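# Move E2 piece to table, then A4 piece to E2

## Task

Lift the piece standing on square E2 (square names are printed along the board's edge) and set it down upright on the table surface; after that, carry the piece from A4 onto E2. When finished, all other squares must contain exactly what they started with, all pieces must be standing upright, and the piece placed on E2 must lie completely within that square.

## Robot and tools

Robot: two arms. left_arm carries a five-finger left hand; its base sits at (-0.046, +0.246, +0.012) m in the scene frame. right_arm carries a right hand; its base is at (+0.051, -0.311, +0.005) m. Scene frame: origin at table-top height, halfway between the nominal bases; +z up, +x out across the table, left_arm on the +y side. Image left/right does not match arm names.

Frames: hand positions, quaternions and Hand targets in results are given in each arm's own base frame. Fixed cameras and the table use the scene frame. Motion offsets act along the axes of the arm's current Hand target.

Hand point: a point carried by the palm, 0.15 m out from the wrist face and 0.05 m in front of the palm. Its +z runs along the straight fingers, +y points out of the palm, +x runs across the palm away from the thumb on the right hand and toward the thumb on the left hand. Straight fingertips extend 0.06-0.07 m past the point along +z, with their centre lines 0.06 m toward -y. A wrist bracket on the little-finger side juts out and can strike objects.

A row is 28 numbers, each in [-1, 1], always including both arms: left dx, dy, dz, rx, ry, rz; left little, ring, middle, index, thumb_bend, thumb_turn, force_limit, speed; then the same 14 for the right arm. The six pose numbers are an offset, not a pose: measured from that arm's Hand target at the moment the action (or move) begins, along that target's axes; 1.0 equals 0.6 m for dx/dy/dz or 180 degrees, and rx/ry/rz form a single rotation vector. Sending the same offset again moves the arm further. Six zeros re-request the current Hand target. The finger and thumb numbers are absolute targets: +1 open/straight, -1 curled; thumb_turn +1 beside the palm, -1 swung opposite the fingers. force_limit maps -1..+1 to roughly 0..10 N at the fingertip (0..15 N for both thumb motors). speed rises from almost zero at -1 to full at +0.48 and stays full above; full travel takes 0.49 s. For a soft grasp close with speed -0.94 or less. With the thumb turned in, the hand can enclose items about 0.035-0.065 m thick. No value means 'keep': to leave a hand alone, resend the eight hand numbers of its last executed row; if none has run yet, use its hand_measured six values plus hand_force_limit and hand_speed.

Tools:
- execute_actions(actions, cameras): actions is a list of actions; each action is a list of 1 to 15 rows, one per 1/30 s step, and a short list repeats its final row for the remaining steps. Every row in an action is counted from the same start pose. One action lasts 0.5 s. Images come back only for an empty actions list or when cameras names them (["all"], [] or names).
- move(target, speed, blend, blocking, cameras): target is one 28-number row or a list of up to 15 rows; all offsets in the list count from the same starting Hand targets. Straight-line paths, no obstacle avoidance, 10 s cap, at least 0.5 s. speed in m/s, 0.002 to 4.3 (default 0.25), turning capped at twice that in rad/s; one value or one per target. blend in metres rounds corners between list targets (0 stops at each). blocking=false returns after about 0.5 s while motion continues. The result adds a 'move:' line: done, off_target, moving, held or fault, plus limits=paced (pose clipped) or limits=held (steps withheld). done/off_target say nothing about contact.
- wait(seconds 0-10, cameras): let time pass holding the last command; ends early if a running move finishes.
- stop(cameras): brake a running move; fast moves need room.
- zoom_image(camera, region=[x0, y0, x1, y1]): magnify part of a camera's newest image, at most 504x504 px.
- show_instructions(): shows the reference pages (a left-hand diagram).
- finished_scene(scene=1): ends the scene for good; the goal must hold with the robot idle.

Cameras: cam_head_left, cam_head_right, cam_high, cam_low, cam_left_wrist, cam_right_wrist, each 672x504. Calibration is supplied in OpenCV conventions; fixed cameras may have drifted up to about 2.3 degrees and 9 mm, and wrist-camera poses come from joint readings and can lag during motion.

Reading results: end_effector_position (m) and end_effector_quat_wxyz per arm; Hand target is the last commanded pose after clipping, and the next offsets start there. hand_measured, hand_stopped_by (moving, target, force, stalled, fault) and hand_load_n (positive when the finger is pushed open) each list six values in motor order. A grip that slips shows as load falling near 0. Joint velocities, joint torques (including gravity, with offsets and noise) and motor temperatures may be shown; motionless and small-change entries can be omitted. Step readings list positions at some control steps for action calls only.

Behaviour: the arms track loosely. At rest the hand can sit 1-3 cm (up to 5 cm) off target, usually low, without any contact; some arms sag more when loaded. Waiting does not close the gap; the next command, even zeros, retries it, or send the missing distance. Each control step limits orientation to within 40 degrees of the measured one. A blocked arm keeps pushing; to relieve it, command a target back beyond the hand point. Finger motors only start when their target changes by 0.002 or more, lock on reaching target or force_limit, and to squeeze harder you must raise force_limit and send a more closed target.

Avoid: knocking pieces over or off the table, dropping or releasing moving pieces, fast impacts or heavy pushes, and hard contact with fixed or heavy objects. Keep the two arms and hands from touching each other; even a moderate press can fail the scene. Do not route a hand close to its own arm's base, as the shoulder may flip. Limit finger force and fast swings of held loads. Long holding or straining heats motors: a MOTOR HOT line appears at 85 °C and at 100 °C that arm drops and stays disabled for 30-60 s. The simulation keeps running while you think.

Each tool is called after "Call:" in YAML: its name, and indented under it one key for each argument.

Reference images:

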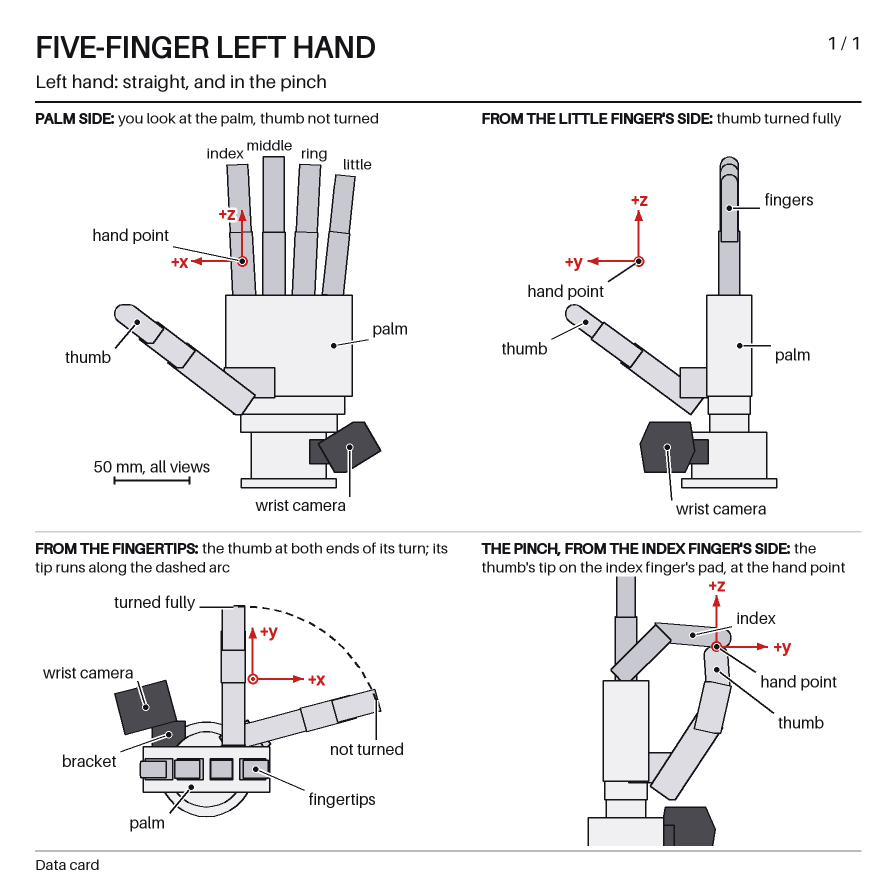

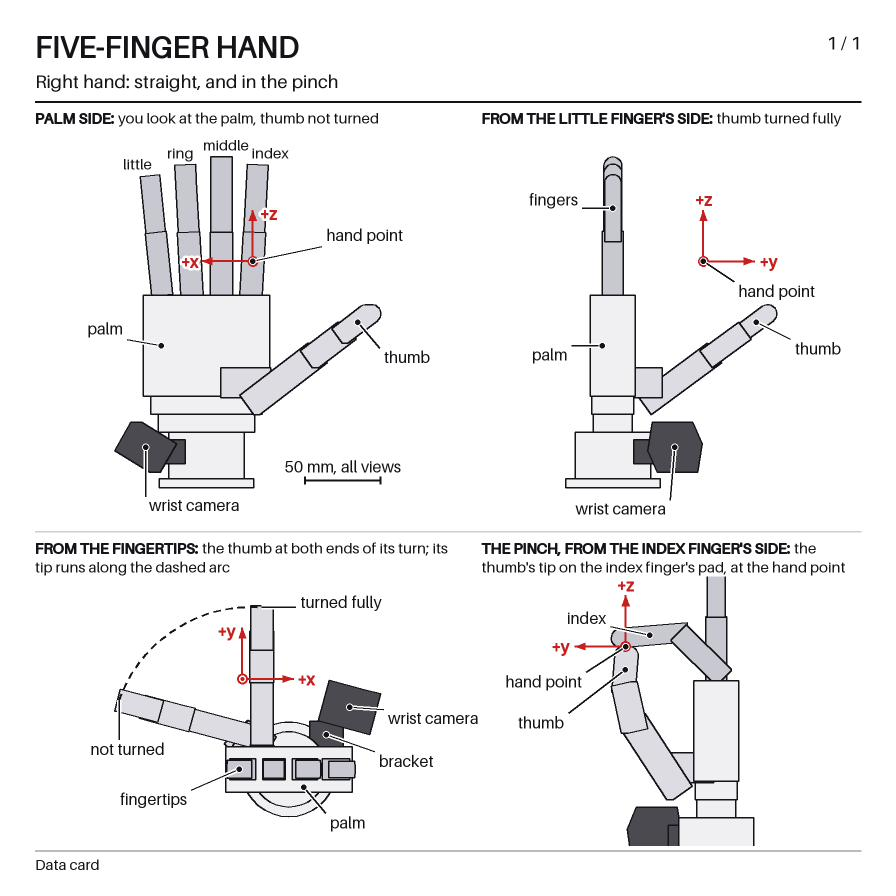

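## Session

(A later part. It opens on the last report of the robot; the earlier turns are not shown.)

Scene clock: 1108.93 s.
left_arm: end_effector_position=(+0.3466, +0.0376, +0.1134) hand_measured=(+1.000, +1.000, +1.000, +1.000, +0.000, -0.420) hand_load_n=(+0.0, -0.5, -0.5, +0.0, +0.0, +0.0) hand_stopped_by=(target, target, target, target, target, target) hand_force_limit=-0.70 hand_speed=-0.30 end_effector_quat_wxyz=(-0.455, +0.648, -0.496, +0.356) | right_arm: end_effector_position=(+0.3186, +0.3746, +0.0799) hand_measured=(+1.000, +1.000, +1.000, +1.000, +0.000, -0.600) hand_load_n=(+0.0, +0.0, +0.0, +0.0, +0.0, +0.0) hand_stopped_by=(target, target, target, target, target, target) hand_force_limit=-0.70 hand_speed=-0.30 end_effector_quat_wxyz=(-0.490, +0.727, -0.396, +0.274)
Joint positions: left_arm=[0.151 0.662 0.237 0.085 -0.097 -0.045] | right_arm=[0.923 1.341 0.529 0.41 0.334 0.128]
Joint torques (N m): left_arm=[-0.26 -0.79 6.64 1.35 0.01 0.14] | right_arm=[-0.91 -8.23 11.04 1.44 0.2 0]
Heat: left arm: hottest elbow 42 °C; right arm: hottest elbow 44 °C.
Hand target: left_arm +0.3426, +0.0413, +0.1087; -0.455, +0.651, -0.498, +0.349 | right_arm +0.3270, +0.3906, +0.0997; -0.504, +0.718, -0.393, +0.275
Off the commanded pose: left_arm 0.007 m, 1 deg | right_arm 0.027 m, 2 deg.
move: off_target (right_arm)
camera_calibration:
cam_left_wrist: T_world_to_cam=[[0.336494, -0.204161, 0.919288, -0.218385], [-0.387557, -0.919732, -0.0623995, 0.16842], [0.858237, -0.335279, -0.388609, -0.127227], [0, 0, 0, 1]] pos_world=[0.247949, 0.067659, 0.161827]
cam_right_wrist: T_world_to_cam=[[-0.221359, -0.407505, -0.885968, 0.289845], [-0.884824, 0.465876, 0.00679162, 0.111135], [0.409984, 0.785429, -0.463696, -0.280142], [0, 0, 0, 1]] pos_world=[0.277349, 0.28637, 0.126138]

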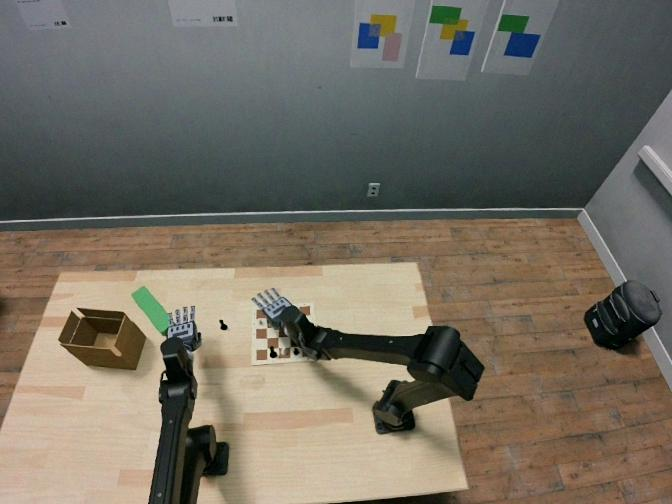

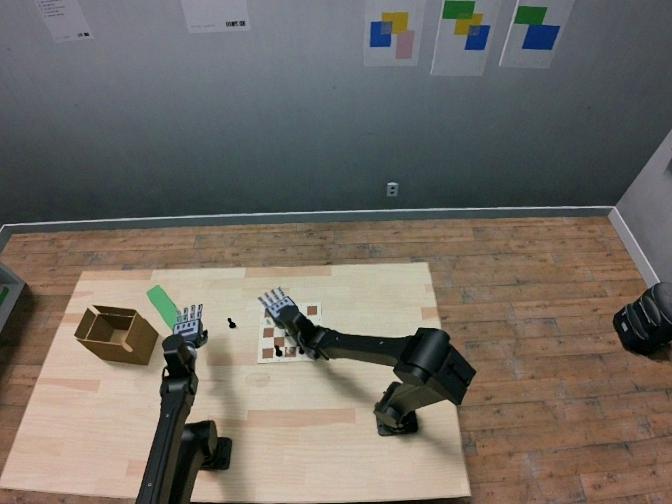

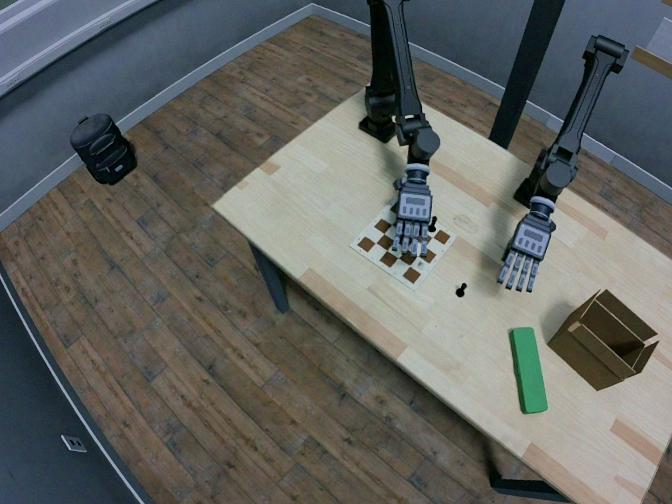

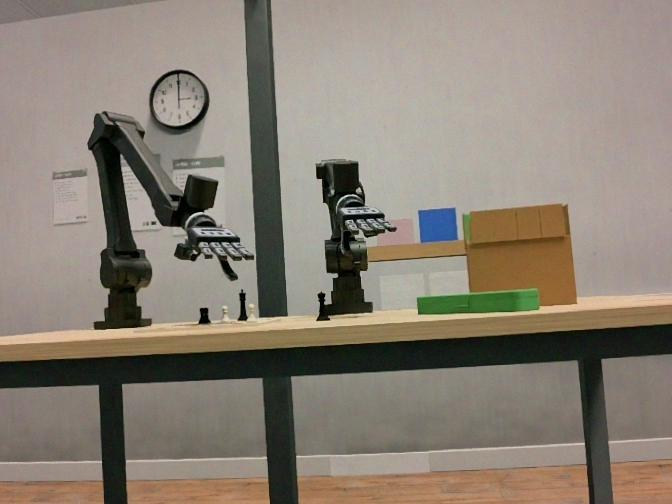

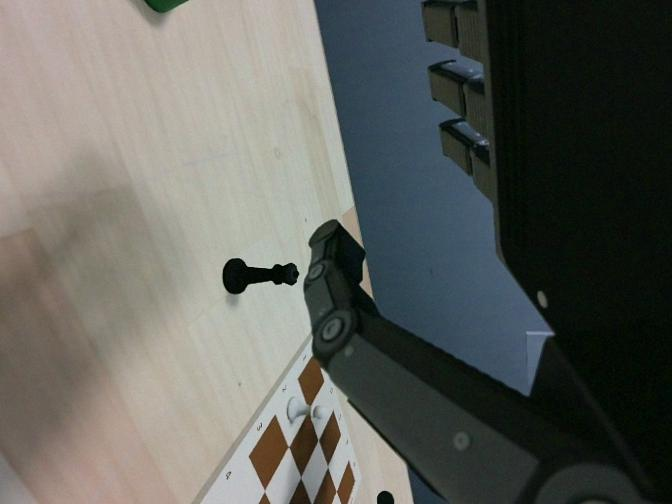

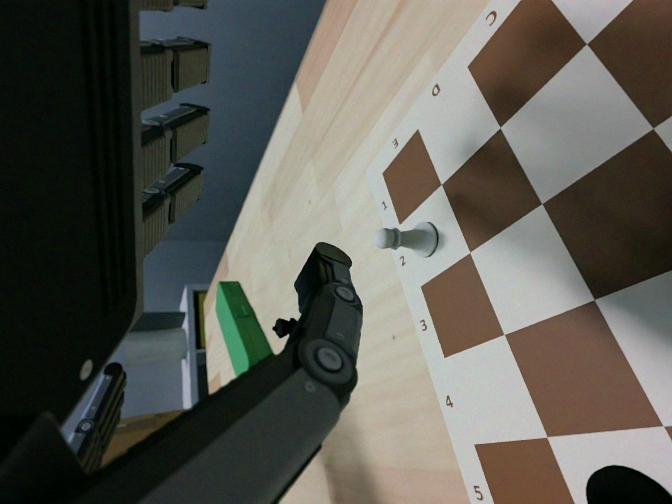

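Call:
move:
  target:
    - [0,0,0,0,0,0,1,1,1,1,0,-0.42,-0.7,-0.3,0,-0.1567,-0.057,0,0,0,1,1,1,1,0.0,-0.6,-0.7,-0.3]
    - [0,0,0,0,0,0,1,1,1,1,0,-0.42,-0.7,-0.3,0.1833,-0.0962,-0.2233,0,0,0,1,1,1,1,0.0,-0.6,-0.7,-0.3]
  speed: [0.1,0.15]
  cameras: ["cam_head_left","cam_high","cam_low"]

Call:
zoom_image:
  camera: "cam_head_left"
  region: [200, 290, 330, 370]

Call:
zoom_image:
  camera: "cam_high"
  region: [340, 190, 480, 305]

Scene clock: 1120.97 s.
left_arm: end_effector_position=(+0.3466, +0.0376, +0.1134) hand_measured=(+1.000, +1.000, +1.000, +1.000, +0.000, -0.420) hand_load_n=(+0.0, +0.0, +0.0, +0.0, +0.0, +0.0) hand_stopped_by=(target, target, target, target, target, target) hand_force_limit=-0.70 hand_speed=-0.30 end_effector_quat_wxyz=(-0.455, +0.648, -0.496, +0.356) | right_arm: end_effector_position=(+0.2992, +0.2432, +0.2073) hand_measured=(+1.000, +1.000, +1.000, +1.000, +0.000, -0.600) hand_load_n=(+0.0, +0.0, +0.0, +0.0, +0.0, +0.0) hand_stopped_by=(target, target, target, target, target, target) hand_force_limit=-0.70 hand_speed=-0.30 end_effector_quat_wxyz=(-0.512, +0.711, -0.394, +0.277)
Joint positions: left_arm=[0.151 0.662 0.237 0.085 -0.097 -0.045] | right_arm=[0.626 0.694 0.498 -0.132 0.053 0.028]
Joint torques (N m): left_arm=[-0.38 -0.79 6.64 1.39 0.02 0.13] | right_arm=[-1.55 -3.14 9.28 1.44 -0.04 -0.06]
Heat: left arm: hottest elbow 42 °C; right arm: hottest elbow 46 °C.
Hand target: left_arm +0.3426, +0.0413, +0.1087; -0.455, +0.651, -0.498, +0.349 | right_arm +0.2970, +0.2405, +0.1994; -0.504, +0.718, -0.393, +0.275
Off the commanded pose: left_arm 0.007 m, 1 deg | right_arm 0.009 m, 1 deg.
move: done
Images, in order (width x height): cam_head_left 672x504, cam_high 672x504, cam_low 672x504.

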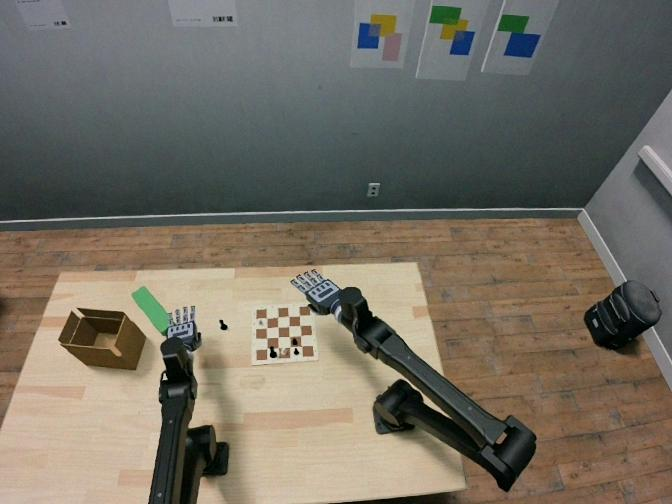

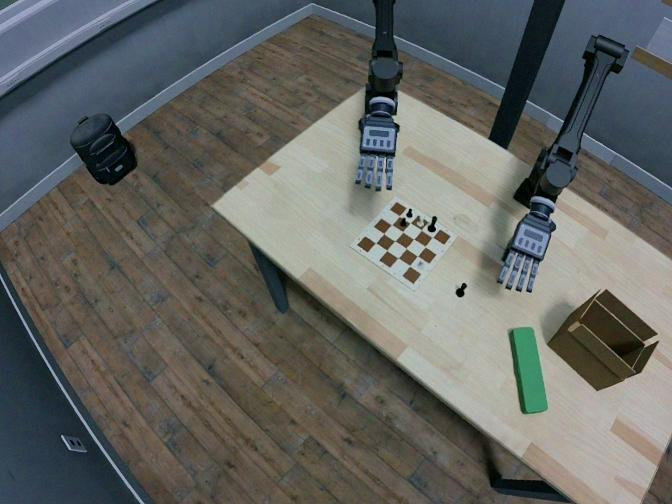

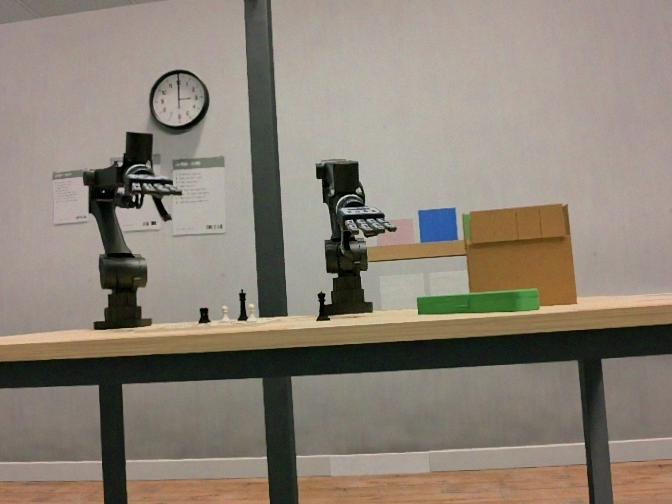

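Scaled by 3.877 from the camera's 672x504 image, which has a finer 960x720 frame.

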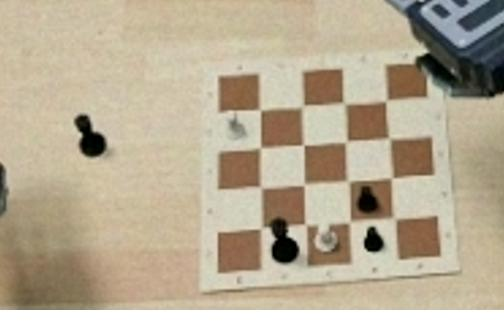

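Scaled by 3.600 from the camera's 672x504 image, which has a finer 960x720 frame.

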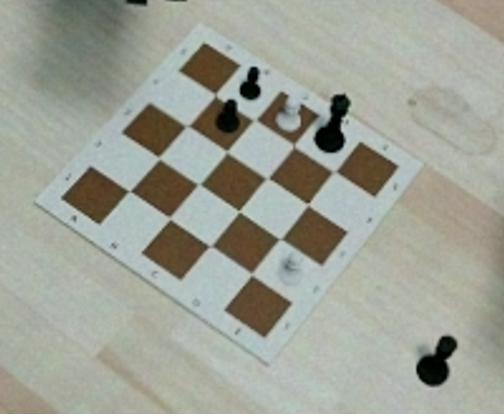

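All the pieces are where they should be.

Call:
finished_scene:
  scene: 1

The scene is finished: the task was done.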